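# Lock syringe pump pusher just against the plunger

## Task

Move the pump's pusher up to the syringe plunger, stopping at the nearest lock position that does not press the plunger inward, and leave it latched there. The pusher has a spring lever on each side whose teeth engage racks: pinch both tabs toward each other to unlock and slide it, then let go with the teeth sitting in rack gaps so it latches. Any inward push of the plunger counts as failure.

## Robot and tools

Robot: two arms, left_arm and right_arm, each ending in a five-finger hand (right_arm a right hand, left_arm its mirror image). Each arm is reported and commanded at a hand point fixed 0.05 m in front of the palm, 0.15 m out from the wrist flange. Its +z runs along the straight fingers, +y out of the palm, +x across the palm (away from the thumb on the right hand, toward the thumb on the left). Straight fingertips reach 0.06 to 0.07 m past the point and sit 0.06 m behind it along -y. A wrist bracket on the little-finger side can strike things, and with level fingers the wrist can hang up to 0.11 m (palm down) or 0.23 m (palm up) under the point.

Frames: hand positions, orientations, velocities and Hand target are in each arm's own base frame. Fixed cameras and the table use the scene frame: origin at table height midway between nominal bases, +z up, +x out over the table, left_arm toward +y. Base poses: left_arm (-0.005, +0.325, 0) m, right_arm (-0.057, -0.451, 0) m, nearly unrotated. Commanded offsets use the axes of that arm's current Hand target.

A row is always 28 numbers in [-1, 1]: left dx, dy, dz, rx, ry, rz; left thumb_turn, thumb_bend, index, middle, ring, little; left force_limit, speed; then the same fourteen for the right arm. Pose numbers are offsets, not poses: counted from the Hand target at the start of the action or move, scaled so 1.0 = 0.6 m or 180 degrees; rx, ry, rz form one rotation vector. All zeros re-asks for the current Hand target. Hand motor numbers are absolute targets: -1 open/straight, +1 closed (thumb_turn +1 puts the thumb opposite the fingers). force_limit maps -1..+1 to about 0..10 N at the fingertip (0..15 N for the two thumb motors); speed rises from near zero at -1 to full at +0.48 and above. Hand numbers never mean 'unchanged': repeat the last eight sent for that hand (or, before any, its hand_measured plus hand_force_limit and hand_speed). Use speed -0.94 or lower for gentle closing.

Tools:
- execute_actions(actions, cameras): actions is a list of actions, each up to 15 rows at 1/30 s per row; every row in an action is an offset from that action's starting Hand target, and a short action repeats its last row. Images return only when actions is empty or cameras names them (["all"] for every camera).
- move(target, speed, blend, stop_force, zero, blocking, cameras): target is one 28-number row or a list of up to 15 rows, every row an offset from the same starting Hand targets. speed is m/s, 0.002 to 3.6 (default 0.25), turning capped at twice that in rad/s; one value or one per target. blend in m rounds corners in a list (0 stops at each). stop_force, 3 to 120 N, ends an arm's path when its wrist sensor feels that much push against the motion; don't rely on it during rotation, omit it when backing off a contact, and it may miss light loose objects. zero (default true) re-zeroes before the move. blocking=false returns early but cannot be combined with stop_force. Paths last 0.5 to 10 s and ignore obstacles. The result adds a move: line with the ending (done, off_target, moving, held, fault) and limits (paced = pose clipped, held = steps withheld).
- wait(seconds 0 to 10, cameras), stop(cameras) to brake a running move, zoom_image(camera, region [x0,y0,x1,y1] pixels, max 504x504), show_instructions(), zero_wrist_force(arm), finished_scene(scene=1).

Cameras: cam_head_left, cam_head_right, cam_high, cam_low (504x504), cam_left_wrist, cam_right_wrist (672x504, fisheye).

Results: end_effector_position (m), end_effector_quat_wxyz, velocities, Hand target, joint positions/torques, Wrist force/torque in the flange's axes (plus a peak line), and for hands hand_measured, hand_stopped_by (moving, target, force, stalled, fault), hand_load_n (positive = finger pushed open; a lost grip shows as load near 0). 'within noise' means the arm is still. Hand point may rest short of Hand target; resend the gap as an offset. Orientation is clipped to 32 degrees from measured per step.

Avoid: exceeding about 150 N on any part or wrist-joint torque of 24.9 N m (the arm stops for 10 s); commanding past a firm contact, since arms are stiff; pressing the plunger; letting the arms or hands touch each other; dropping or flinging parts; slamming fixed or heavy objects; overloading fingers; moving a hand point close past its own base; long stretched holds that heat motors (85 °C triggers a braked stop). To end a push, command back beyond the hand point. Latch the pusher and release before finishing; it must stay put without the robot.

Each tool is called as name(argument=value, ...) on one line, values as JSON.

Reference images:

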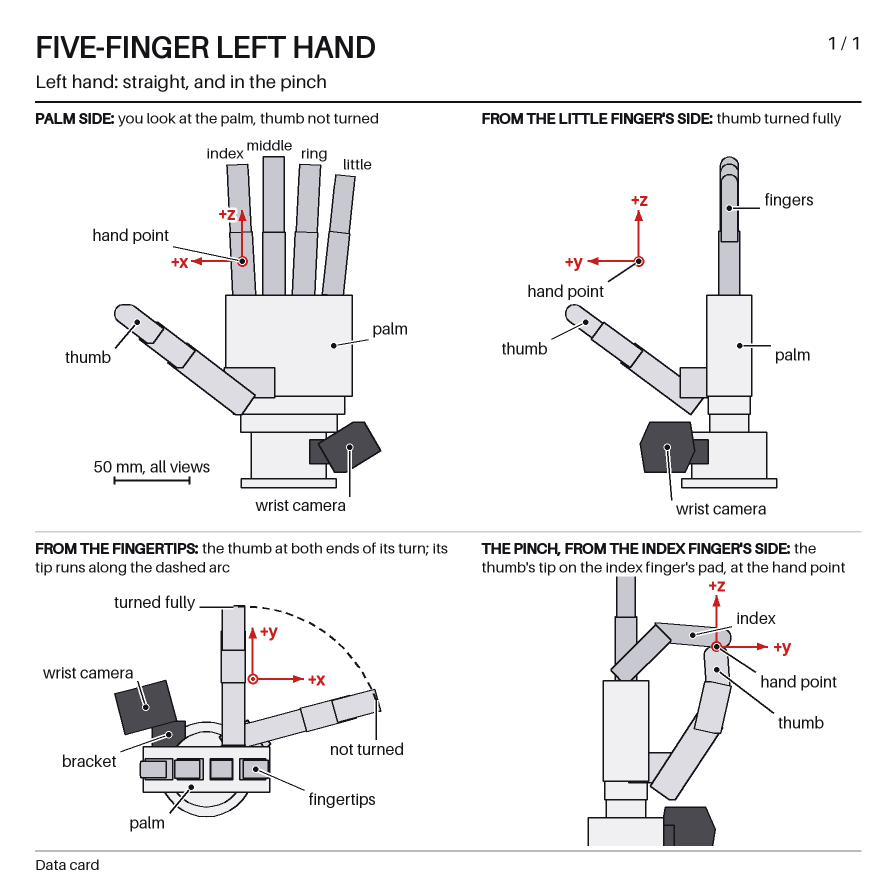

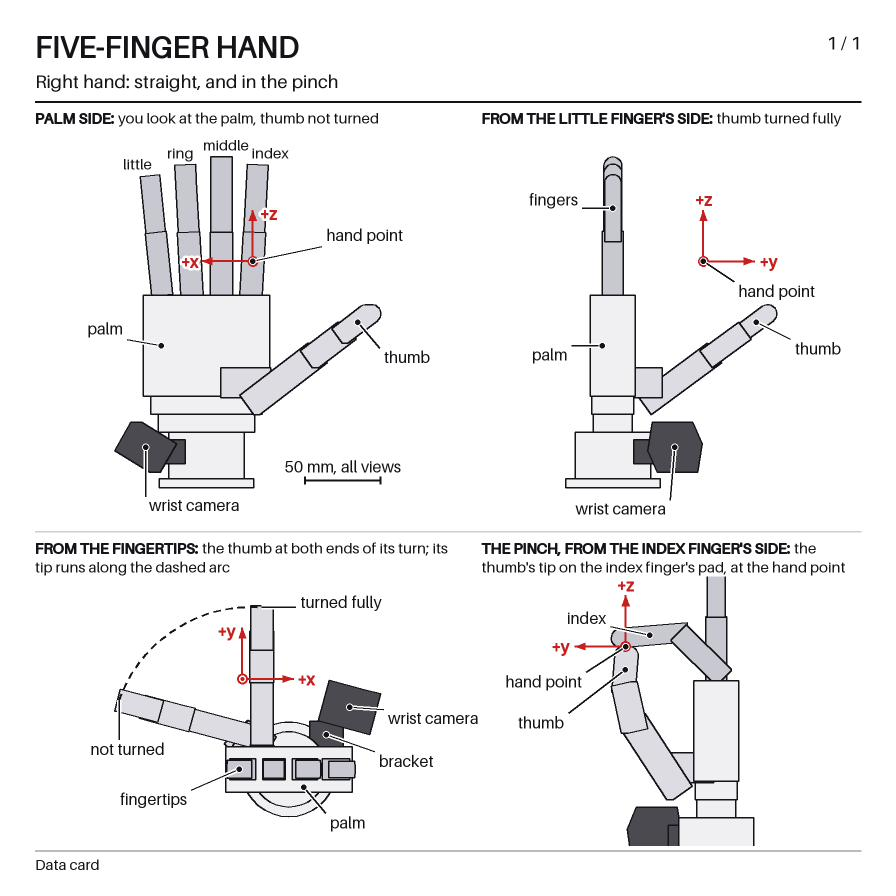

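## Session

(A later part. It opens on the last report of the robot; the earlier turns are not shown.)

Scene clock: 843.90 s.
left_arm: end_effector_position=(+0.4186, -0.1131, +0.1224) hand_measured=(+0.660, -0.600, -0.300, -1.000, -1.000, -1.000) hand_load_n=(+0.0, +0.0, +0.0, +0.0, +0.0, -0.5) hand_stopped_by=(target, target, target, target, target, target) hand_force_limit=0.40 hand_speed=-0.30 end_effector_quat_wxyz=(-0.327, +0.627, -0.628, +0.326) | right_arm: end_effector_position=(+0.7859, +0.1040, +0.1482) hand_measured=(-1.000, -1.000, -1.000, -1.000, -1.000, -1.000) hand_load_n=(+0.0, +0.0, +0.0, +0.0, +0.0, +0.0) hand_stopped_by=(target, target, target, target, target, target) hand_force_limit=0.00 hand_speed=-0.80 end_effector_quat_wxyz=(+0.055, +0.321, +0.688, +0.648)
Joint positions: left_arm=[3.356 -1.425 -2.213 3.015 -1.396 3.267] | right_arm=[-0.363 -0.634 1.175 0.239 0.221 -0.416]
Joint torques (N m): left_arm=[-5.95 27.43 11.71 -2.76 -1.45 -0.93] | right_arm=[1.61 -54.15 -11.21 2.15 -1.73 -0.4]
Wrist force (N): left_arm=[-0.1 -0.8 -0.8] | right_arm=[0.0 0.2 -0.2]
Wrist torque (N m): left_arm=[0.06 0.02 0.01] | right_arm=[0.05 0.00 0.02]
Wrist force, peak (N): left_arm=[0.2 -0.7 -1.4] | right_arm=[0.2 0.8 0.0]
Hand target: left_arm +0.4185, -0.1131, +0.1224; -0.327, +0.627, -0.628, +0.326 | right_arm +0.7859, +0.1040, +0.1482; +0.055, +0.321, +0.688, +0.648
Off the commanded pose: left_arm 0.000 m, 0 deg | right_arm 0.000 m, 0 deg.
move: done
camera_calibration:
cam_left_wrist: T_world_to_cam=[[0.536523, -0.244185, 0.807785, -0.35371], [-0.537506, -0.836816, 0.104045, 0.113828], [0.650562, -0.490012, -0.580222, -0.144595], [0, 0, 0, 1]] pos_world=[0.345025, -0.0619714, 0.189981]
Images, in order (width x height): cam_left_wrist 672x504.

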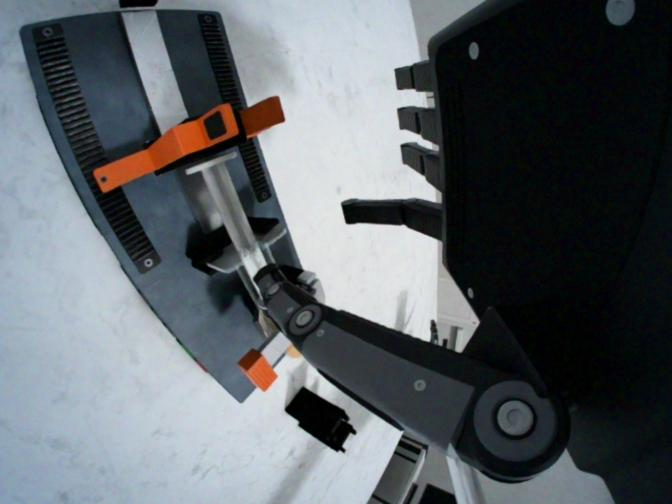

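move(target=[-0.0053,0,0,0,0,0,0.66,-0.6,-0.3,-1,-1,-1,0.4,-0.3, 0,0,0,0,0,0,-1,-1,-1,-1,-1,-1,0,-0.8], cameras=["cam_left_wrist"])

zoom_image(camera="cam_left_wrist", region=[180, 150, 210, 180])

zoom_image(camera="cam_left_wrist", region=[210, 140, 240, 170])

zoom_image(camera="cam_left_wrist", region=[150, 155, 180, 185])

Scene clock: 938.40 s.
left_arm: end_effector_position=(+0.4185, -0.1099, +0.1224) hand_measured=(+0.660, -0.600, -0.300, -1.000, -1.000, -1.000) hand_load_n=(+0.0, +0.0, +0.0, +0.0, +0.0, +0.0) hand_stopped_by=(target, target, target, target, target, target) hand_force_limit=0.40 hand_speed=-0.30 end_effector_quat_wxyz=(-0.327, +0.627, -0.628, +0.326) | right_arm: end_effector_position=(+0.7859, +0.1040, +0.1482) hand_measured=(-1.000, -1.000, -1.000, -1.000, -1.000, -1.000) hand_load_n=(+0.0, +0.0, +0.0, +0.0, +0.0, +0.0) hand_stopped_by=(target, target, target, target, target, target) hand_force_limit=0.00 hand_speed=-0.80 end_effector_quat_wxyz=(+0.055, +0.321, +0.688, +0.648)
Joint positions: left_arm=[3.37 -1.422 -2.215 3.014 -1.385 3.276] | right_arm=[-0.363 -0.634 1.175 0.239 0.221 -0.416]
Joint torques (N m): left_arm=[-4.44 22.63 11.59 -2.34 0.26 0.1] | right_arm=[2.45 -54.23 -11.76 1.89 -1.65 -0.62]
Wrist force (N): left_arm=[-0.1 -0.8 -1.1] | right_arm=[0.1 0.0 0.1]
Wrist torque (N m): left_arm=[0.08 0.02 0.01] | right_arm=[-0.02 -0.02 0.01]
Wrist force, peak (N): left_arm=[-0.1 -1.1 -0.9] | right_arm=[0.2 0.6 0.0]
Hand target: left_arm +0.4186, -0.1099, +0.1224; -0.327, +0.627, -0.628, +0.326 | right_arm +0.7859, +0.1040, +0.1482; +0.055, +0.321, +0.688, +0.648
Off the commanded pose: left_arm 0.000 m, 0 deg | right_arm 0.000 m, 0 deg.
move: done
camera_calibration:
cam_left_wrist: T_world_to_cam=[[0.53653, -0.244293, 0.807748, -0.35293], [-0.537543, -0.836802, 0.103972, 0.116533], [0.650525, -0.489983, -0.580288, -0.143001], [0, 0, 0, 1]] pos_world=[0.345025, -0.0587713, 0.189981]
Images, in order (width x height): cam_left_wrist 672x504.

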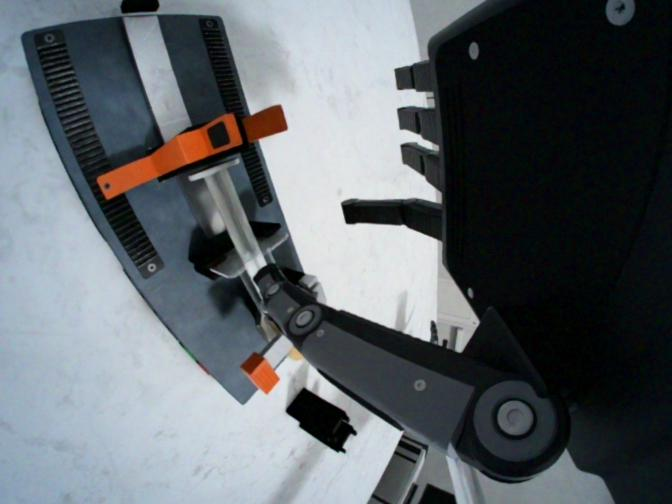

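Scaled by 16.800 from the camera's 672x504 image, which has a finer 960x720 frame.

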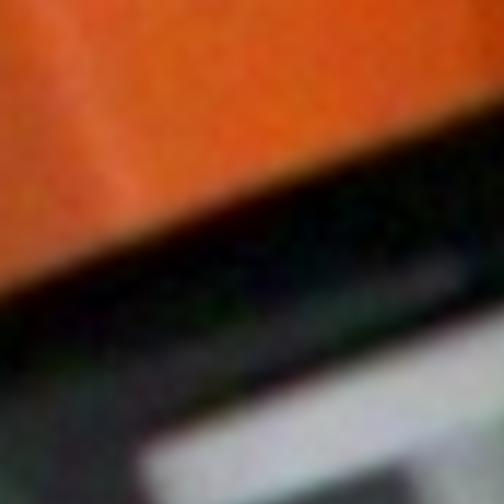

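Scaled by 16.800 from the camera's 672x504 image, which has a finer 960x720 frame.

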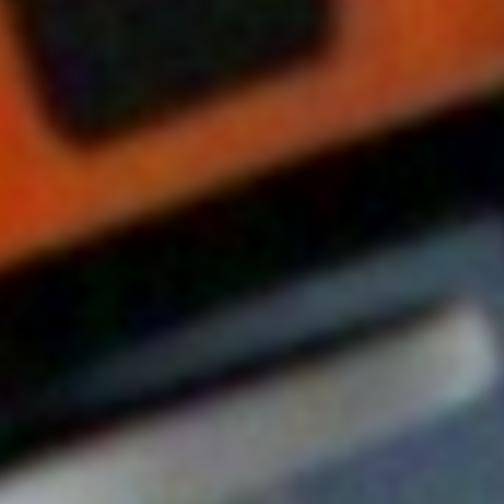

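Scaled by 16.800 from the camera's 672x504 image, which has a finer 960x720 frame.

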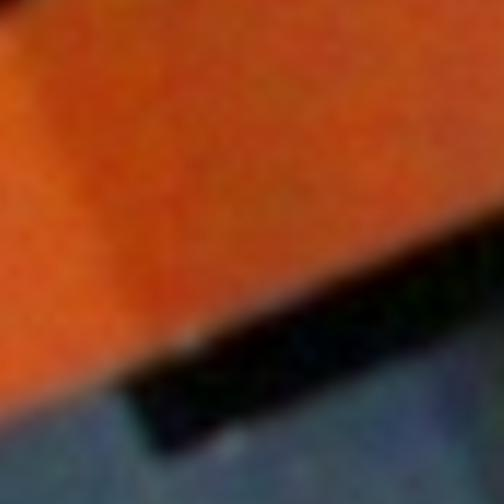

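move(target=[[0,-0.0382,-0.0268,0,0,0,0.66,-0.6,-0.3,-1,-1,-1,0.4,-0.3, 0,0,0,0,0,0,-1,-1,-1,-1,-1,-1,0,-0.8],[-0.1382,0.0042,-0.0862,0,0,0,0.66,-0.6,-0.3,-1,-1,-1,0.4,-0.3, 0,0,0,0,0,0,-1,-1,-1,-1,-1,-1,0,-0.8],[-0.1382,0.041,-0.0603,0,0,0,0.66,-0.6,-0.3,-1,-1,-1,0.4,-0.3, 0,0,0,0,0,0,-1,-1,-1,-1,-1,-1,0,-0.8]], speed=0.08, blend=[0.005,0.005,0], stop_force=6, cameras=["cam_left_wrist","cam_low"])

zoom_image(camera="cam_left_wrist", region=[230, 130, 430, 280])

Scene clock: 994.13 s.
left_arm: end_effector_position=(+0.3748, -0.0270, +0.1231) hand_measured=(+0.660, -0.600, -0.300, -1.000, -1.000, -1.000) hand_load_n=(+0.0, +0.0, +0.0, +0.0, +0.0, +0.0) hand_stopped_by=(target, target, target, target, target, target) hand_force_limit=0.40 hand_speed=-0.30 end_effector_quat_wxyz=(-0.327, +0.627, -0.628, +0.326) | right_arm: end_effector_position=(+0.7859, +0.1040, +0.1482) hand_measured=(-1.000, -1.000, -1.000, -1.000, -1.000, -1.000) hand_load_n=(+0.0, +0.0, +0.0, +0.0, +0.0, +0.0) hand_stopped_by=(target, target, target, target, target, target) hand_force_limit=0.00 hand_speed=-0.80 end_effector_quat_wxyz=(+0.055, +0.321, +0.688, +0.648)
Joint positions: left_arm=[3.87 -1.272 -2.346 2.864 -0.995 3.616] | right_arm=[-0.363 -0.634 1.175 0.239 0.221 -0.416]
Joint torques (N m): left_arm=[-5.38 18.79 23.65 1.01 0.44 1.29] | right_arm=[1.94 -54.87 -11.64 1.84 -1.69 -0.75]
Wrist force (N): left_arm=[0.1 -0.9 -0.7] | right_arm=[0.1 -0.2 0.0]
Wrist torque (N m): left_arm=[0.03 0.01 0.18] | right_arm=[-0.02 -0.02 0.01]
Wrist force, peak (N): left_arm=[0.3 -1.7 -0.9] | right_arm=[0.6 0.6 -0.1]
Hand target: left_arm +0.3749, -0.0270, +0.1231; -0.327, +0.627, -0.628, +0.326 | right_arm +0.7859, +0.1040, +0.1482; +0.055, +0.321, +0.688, +0.648
Off the commanded pose: left_arm 0.000 m, 0 deg | right_arm 0.000 m, 0 deg.
move: done
camera_calibration:
cam_left_wrist: T_world_to_cam=[[0.536575, -0.244226, 0.807738, -0.309811], [-0.5375, -0.836822, 0.104037, 0.162315], [0.650524, -0.489983, -0.580289, -0.0735463], [0, 0, 0, 1]] pos_world=[0.301325, 0.0241286, 0.190681]
Images, in order (width x height): cam_low 504x504, cam_left_wrist 672x504.

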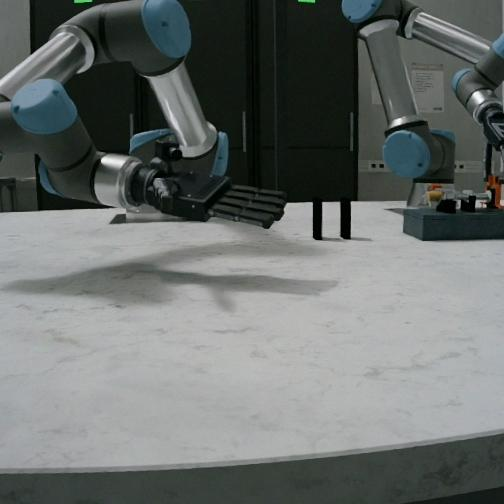

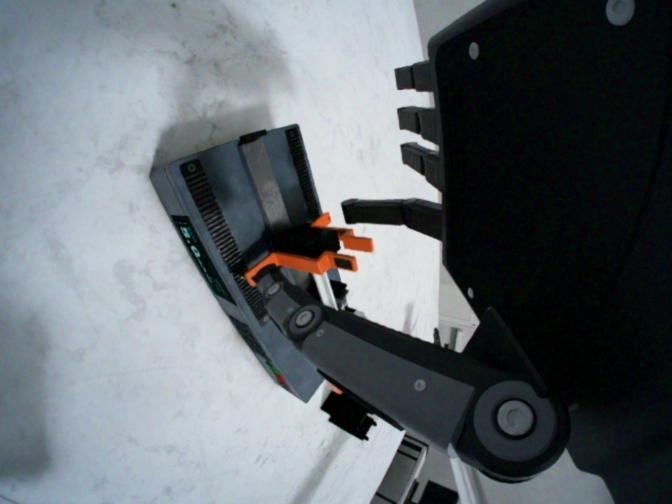

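Scaled by 2.520 from the camera's 672x504 image, which has a finer 960x720 frame.

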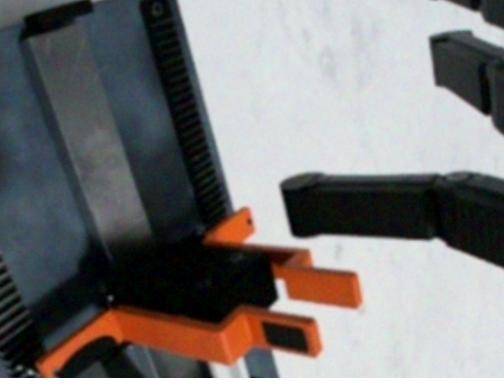

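zoom_image(camera="cam_left_wrist", region=[165, 205, 245, 305])

move(target=[0.0192,0,0,0,0,0,0.66,-0.6,-0.3,-1,-1,-1,0.4,-0.3, 0,0,0,0,0,0,-1,-1,-1,-1,-1,-1,0,-0.8], speed=0.01, stop_force=4, cameras=["cam_left_wrist","cam_low"])

zoom_image(camera="cam_left_wrist", region=[230, 130, 430, 280])

Scaled by 5.040 from the camera's 672x504 image, which has a finer 960x720 frame.

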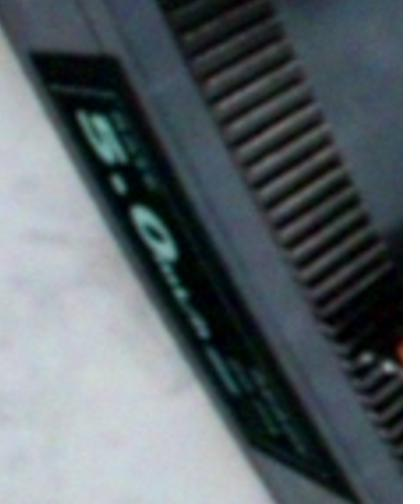

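Scene clock: 1001.70 s.
left_arm: end_effector_position=(+0.3748, -0.0385, +0.1231) hand_measured=(+0.660, -0.600, -0.300, -1.000, -1.000, -1.000) hand_load_n=(+0.0, +0.0, -0.5, +0.0, +0.0, +0.0) hand_stopped_by=(target, target, target, target, target, target) hand_force_limit=0.40 hand_speed=-0.30 end_effector_quat_wxyz=(-0.327, +0.627, -0.628, +0.326) | right_arm: end_effector_position=(+0.7859, +0.1040, +0.1482) hand_measured=(-1.000, -1.000, -1.000, -1.000, -1.000, -1.000) hand_load_n=(-0.5, +0.0, +0.0, +0.0, +0.0, +0.0) hand_stopped_by=(target, target, target, target, target, target) hand_force_limit=0.00 hand_speed=-0.80 end_effector_quat_wxyz=(+0.055, +0.321, +0.688, +0.648)
Joint positions: left_arm=[3.813 -1.265 -2.346 2.881 -1.036 3.571] | right_arm=[-0.363 -0.634 1.175 0.239 0.221 -0.416]
Joint torques (N m): left_arm=[8.79 9.03 10.32 -3.91 3.69 1.62] | right_arm=[2.38 -54.67 -11.4 1.88 -1.8 -0.41]
Wrist force (N): left_arm=[-4.1 -1.2 -1.5] | right_arm=[0.0 0.4 0.3]
Wrist torque (N m): left_arm=[0.00 -0.14 0.07] | right_arm=[0.03 -0.01 0.01]
Wrist force, peak (N): left_arm=[-4.9 -3.0 -2.4] | right_arm=[0.3 0.7 0.2]
Hand target: left_arm +0.3748, -0.0385, +0.1231; -0.327, +0.627, -0.628, +0.326 | right_arm +0.7859, +0.1040, +0.1482; +0.055, +0.321, +0.688, +0.648
Off the commanded pose: left_arm 0.000 m, 0 deg | right_arm 0.000 m, 0 deg.
move: contact (left_arm)
camera_calibration:
cam_left_wrist: T_world_to_cam=[[0.53653, -0.244293, 0.807748, -0.312607], [-0.537543, -0.836802, 0.103972, 0.152717], [0.650525, -0.489983, -0.580288, -0.0791816], [0, 0, 0, 1]] pos_world=[0.301325, 0.0126287, 0.190681]
Images, in order (width x height): cam_low 504x504, cam_left_wrist 672x504.

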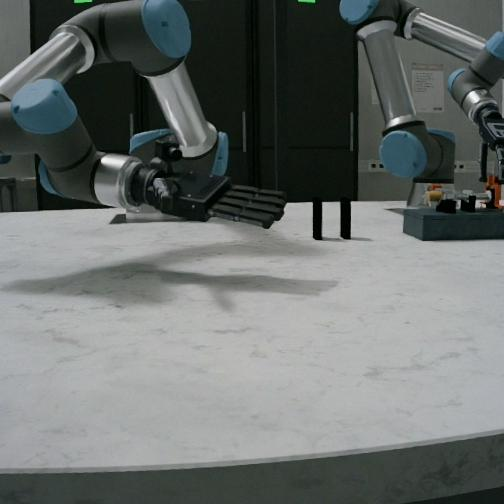

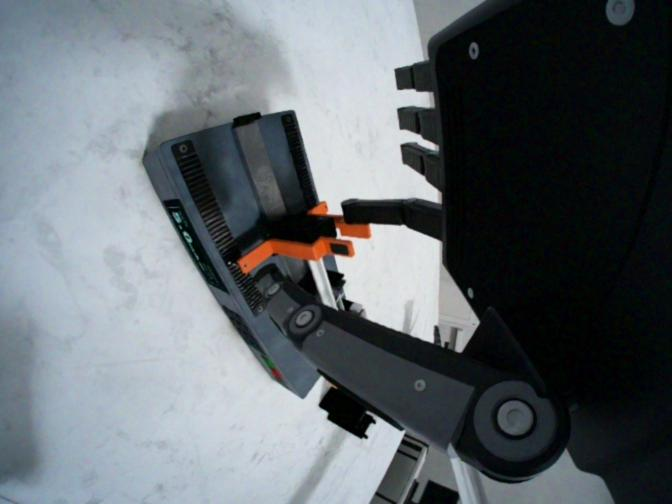

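Scaled by 2.520 from the camera's 672x504 image, which has a finer 960x720 frame.

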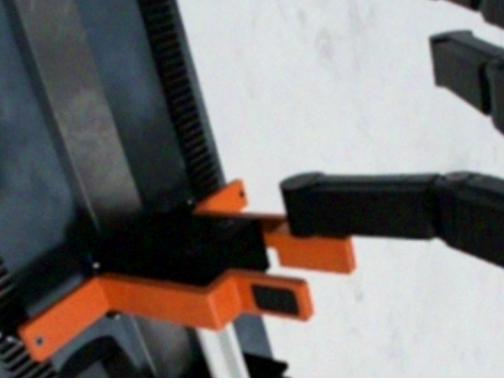

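move(target=[0.0022,0,0,0,0,0,0.66,-0.6,-0.3,-1,-1,-1,0.4,-0.3, 0,0,0,0,0,0,-1,-1,-1,-1,-1,-1,0,-0.8], speed=0.005, stop_force=8, zero=false, cameras=["cam_left_wrist"])

zoom_image(camera="cam_left_wrist", region=[230, 130, 430, 280])

Scene clock: 1009.50 s.
left_arm: end_effector_position=(+0.3747, -0.0388, +0.1230) hand_measured=(+0.660, -0.600, -0.300, -1.000, -1.000, -1.000) hand_load_n=(+0.0, +0.0, -0.5, +0.0, +0.0, +0.0) hand_stopped_by=(target, target, target, target, target, target) hand_force_limit=0.40 hand_speed=-0.30 end_effector_quat_wxyz=(-0.326, +0.627, -0.628, +0.326) | right_arm: end_effector_position=(+0.7859, +0.1040, +0.1482) hand_measured=(-1.000, -1.000, -1.000, -1.000, -1.000, -1.000) hand_load_n=(+0.0, +0.0, +0.0, +0.0, +0.0, +0.0) hand_stopped_by=(target, target, target, target, target, target) hand_force_limit=0.00 hand_speed=-0.80 end_effector_quat_wxyz=(+0.055, +0.321, +0.688, +0.648)
Joint positions: left_arm=[3.811 -1.265 -2.346 2.881 -1.038 3.57] | right_arm=[-0.363 -0.634 1.175 0.239 0.221 -0.416]
Joint torques (N m): left_arm=[6.87 2.15 10.37 -4.71 4.4 1.46] | right_arm=[1.75 -55.58 -10.15 1.81 -1.75 -0.78]
Wrist force (N): left_arm=[-8.0 -4.4 -3.3] | right_arm=[0.1 0.1 0.0]
Wrist torque (N m): left_arm=[0.04 -0.32 -0.01] | right_arm=[0.01 0.00 0.01]
Wrist force, peak (N): left_arm=[-9.1 -6.1 -4.3] | right_arm=[0.1 0.7 0.1]
Hand target: left_arm +0.3747, -0.0388, +0.1230; -0.326, +0.627, -0.628, +0.326 (not the last commanded pose) | right_arm +0.7859, +0.1040, +0.1482; +0.055, +0.321, +0.688, +0.648
Off the commanded pose: left_arm 0.001 m, 0 deg | right_arm 0.000 m, 0 deg.
move: contact (left_arm)
camera_calibration:
cam_left_wrist: T_world_to_cam=[[0.536886, -0.243997, 0.807601, -0.31263], [-0.537418, -0.836823, 0.104445, 0.152295], [0.650335, -0.490094, -0.580407, -0.0792395], [0, 0, 0, 1]] pos_world=[0.301225, 0.0123285, 0.190582]
Images, in order (width x height): cam_left_wrist 672x504.

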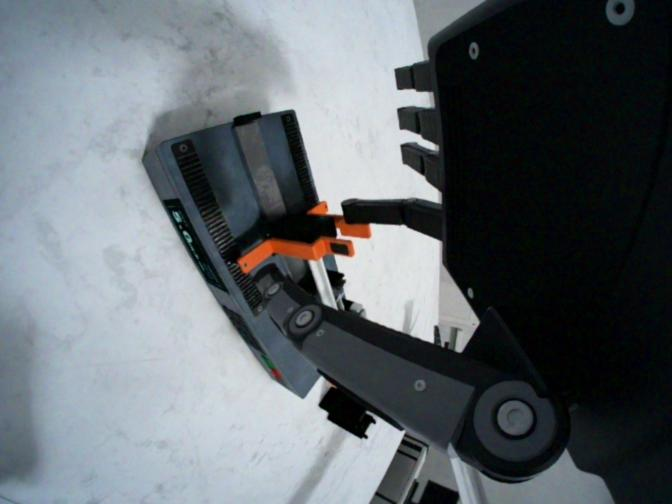

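Scaled by 2.520 from the camera's 672x504 image, which has a finer 960x720 frame.

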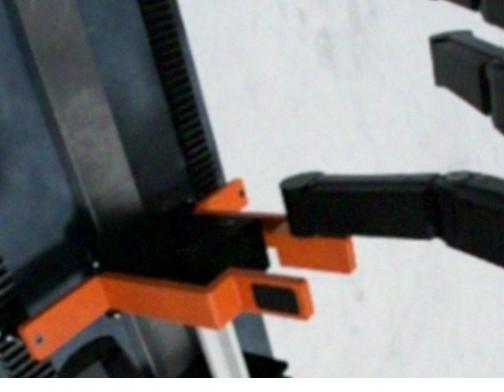

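move(target=[[-0.02,0,0,0,0,0,0.66,-0.6,-0.3,-1,-1,-1,0.4,-0.3, 0,0,0,0,0,0,-1,-1,-1,-1,-1,-1,0,-0.8],[-0.02,-0.0369,-0.0258,0,0,0,0.66,-0.6,-0.3,-1,-1,-1,0.4,-0.3, 0,0,0,0,0,0,-1,-1,-1,-1,-1,-1,0,-0.8],[0.1215,-0.0787,0.034,0,0,0,0.66,-0.6,-0.3,-1,-1,-1,0.4,-0.3, 0,0,0,0,0,0,-1,-1,-1,-1,-1,-1,0,-0.8],[0.1215,-0.041,0.0603,0,0,0,0.66,-0.6,-0.3,-1,-1,-1,0.4,-0.3, 0,0,0,0,0,0,-1,-1,-1,-1,-1,-1,0,-0.8]], speed=[0.04,0.08,0.1,0.06], blend=[0.002,0.003,0.005,0], cameras=["cam_left_wrist"])

zoom_image(camera="cam_left_wrist", region=[180, 150, 210, 180])

zoom_image(camera="cam_left_wrist", region=[210, 140, 240, 170])

zoom_image(camera="cam_left_wrist", region=[150, 155, 180, 185])

Scene clock: 1028.17 s.
left_arm: end_effector_position=(+0.4184, -0.1118, +0.1222) hand_measured=(+0.660, -0.600, -0.300, -1.000, -1.000, -1.000) hand_load_n=(+0.0, +0.0, +0.0, -0.5, +0.0, +0.0) hand_stopped_by=(target, target, target, target, target, target) hand_force_limit=0.40 hand_speed=-0.30 end_effector_quat_wxyz=(-0.326, +0.627, -0.628, +0.326) | right_arm: end_effector_position=(+0.7859, +0.1040, +0.1482) hand_measured=(-1.000, -1.000, -1.000, -1.000, -1.000, -1.000) hand_load_n=(+0.0, +0.0, +0.0, +0.0, +0.0, +0.0) hand_stopped_by=(target, target, target, target, target, target) hand_force_limit=0.00 hand_speed=-0.80 end_effector_quat_wxyz=(+0.055, +0.321, +0.688, +0.648)
Joint positions: left_arm=[3.362 -1.424 -2.214 3.014 -1.391 3.271] | right_arm=[-0.363 -0.634 1.175 0.239 0.221 -0.416]
Joint torques (N m): left_arm=[-6.23 26.23 28.1 -2.76 -0.62 -0.75] | right_arm=[1.04 -54.38 -10.38 1.89 -1.71 -0.64]
Wrist force (N): left_arm=[-0.1 -1.1 -0.9] | right_arm=[0.1 0.2 -0.3]
Wrist torque (N m): left_arm=[0.02 0.02 0.01] | right_arm=[0.06 -0.01 0.02]
Wrist force, peak (N): left_arm=[-8.3 -4.7 -3.6] | right_arm=[0.5 0.7 -0.3]
Hand target: left_arm +0.4184, -0.1118, +0.1223; -0.326, +0.627, -0.628, +0.326 | right_arm +0.7859, +0.1040, +0.1482; +0.055, +0.321, +0.688, +0.648
Off the commanded pose: left_arm 0.000 m, 0 deg | right_arm 0.000 m, 0 deg.
move: done
camera_calibration:
cam_left_wrist: T_world_to_cam=[[0.537119, -0.243807, 0.807503, -0.353284], [-0.537343, -0.836832, 0.104757, 0.114774], [0.650204, -0.490173, -0.580487, -0.143796], [0, 0, 0, 1]] pos_world=[0.344925, -0.0605716, 0.189783]
Images, in order (width x height): cam_left_wrist 672x504.

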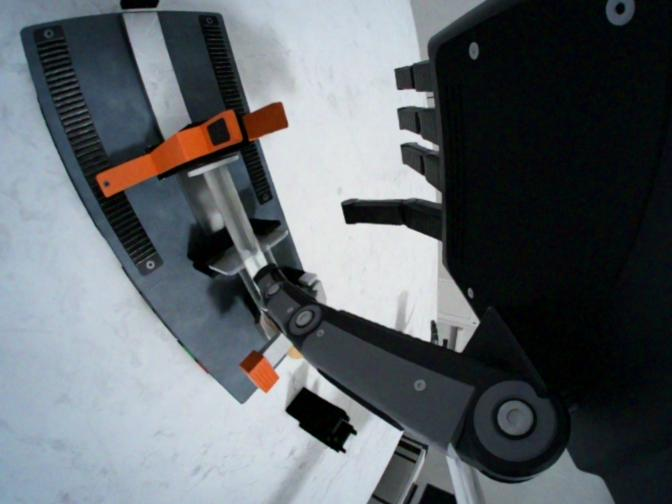

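Scaled by 16.800 from the camera's 672x504 image, which has a finer 960x720 frame.

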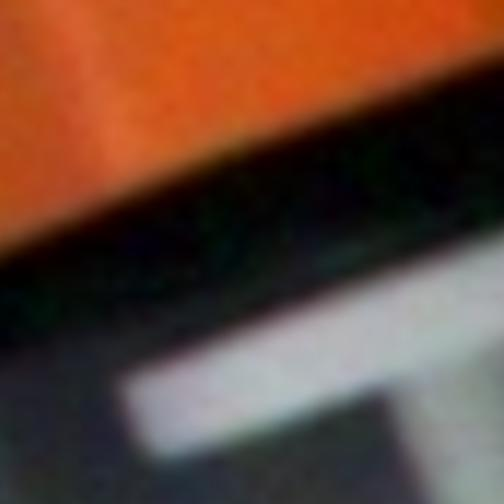

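Scaled by 16.800 from the camera's 672x504 image, which has a finer 960x720 frame.

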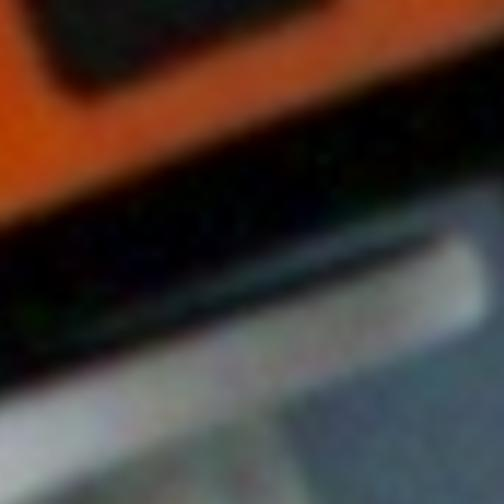

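Scaled by 16.800 from the camera's 672x504 image, which has a finer 960x720 frame.

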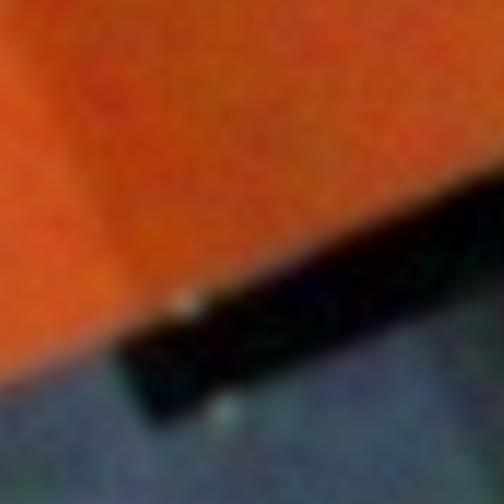

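zoom_image(camera="cam_left_wrist", region=[80, 150, 130, 200])

zoom_image(camera="cam_left_wrist", region=[225, 90, 300, 165])

Scaled by 10.080 from the camera's 672x504 image, which has a finer 960x720 frame.

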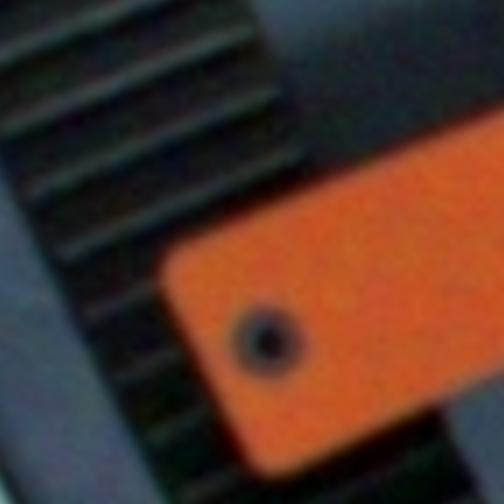

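Scaled by 6.720 from the camera's 672x504 image, which has a finer 960x720 frame.

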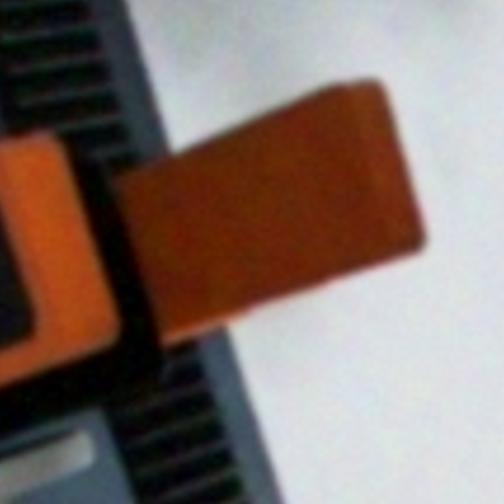

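finished_scene()

The scene is finished: the task was done.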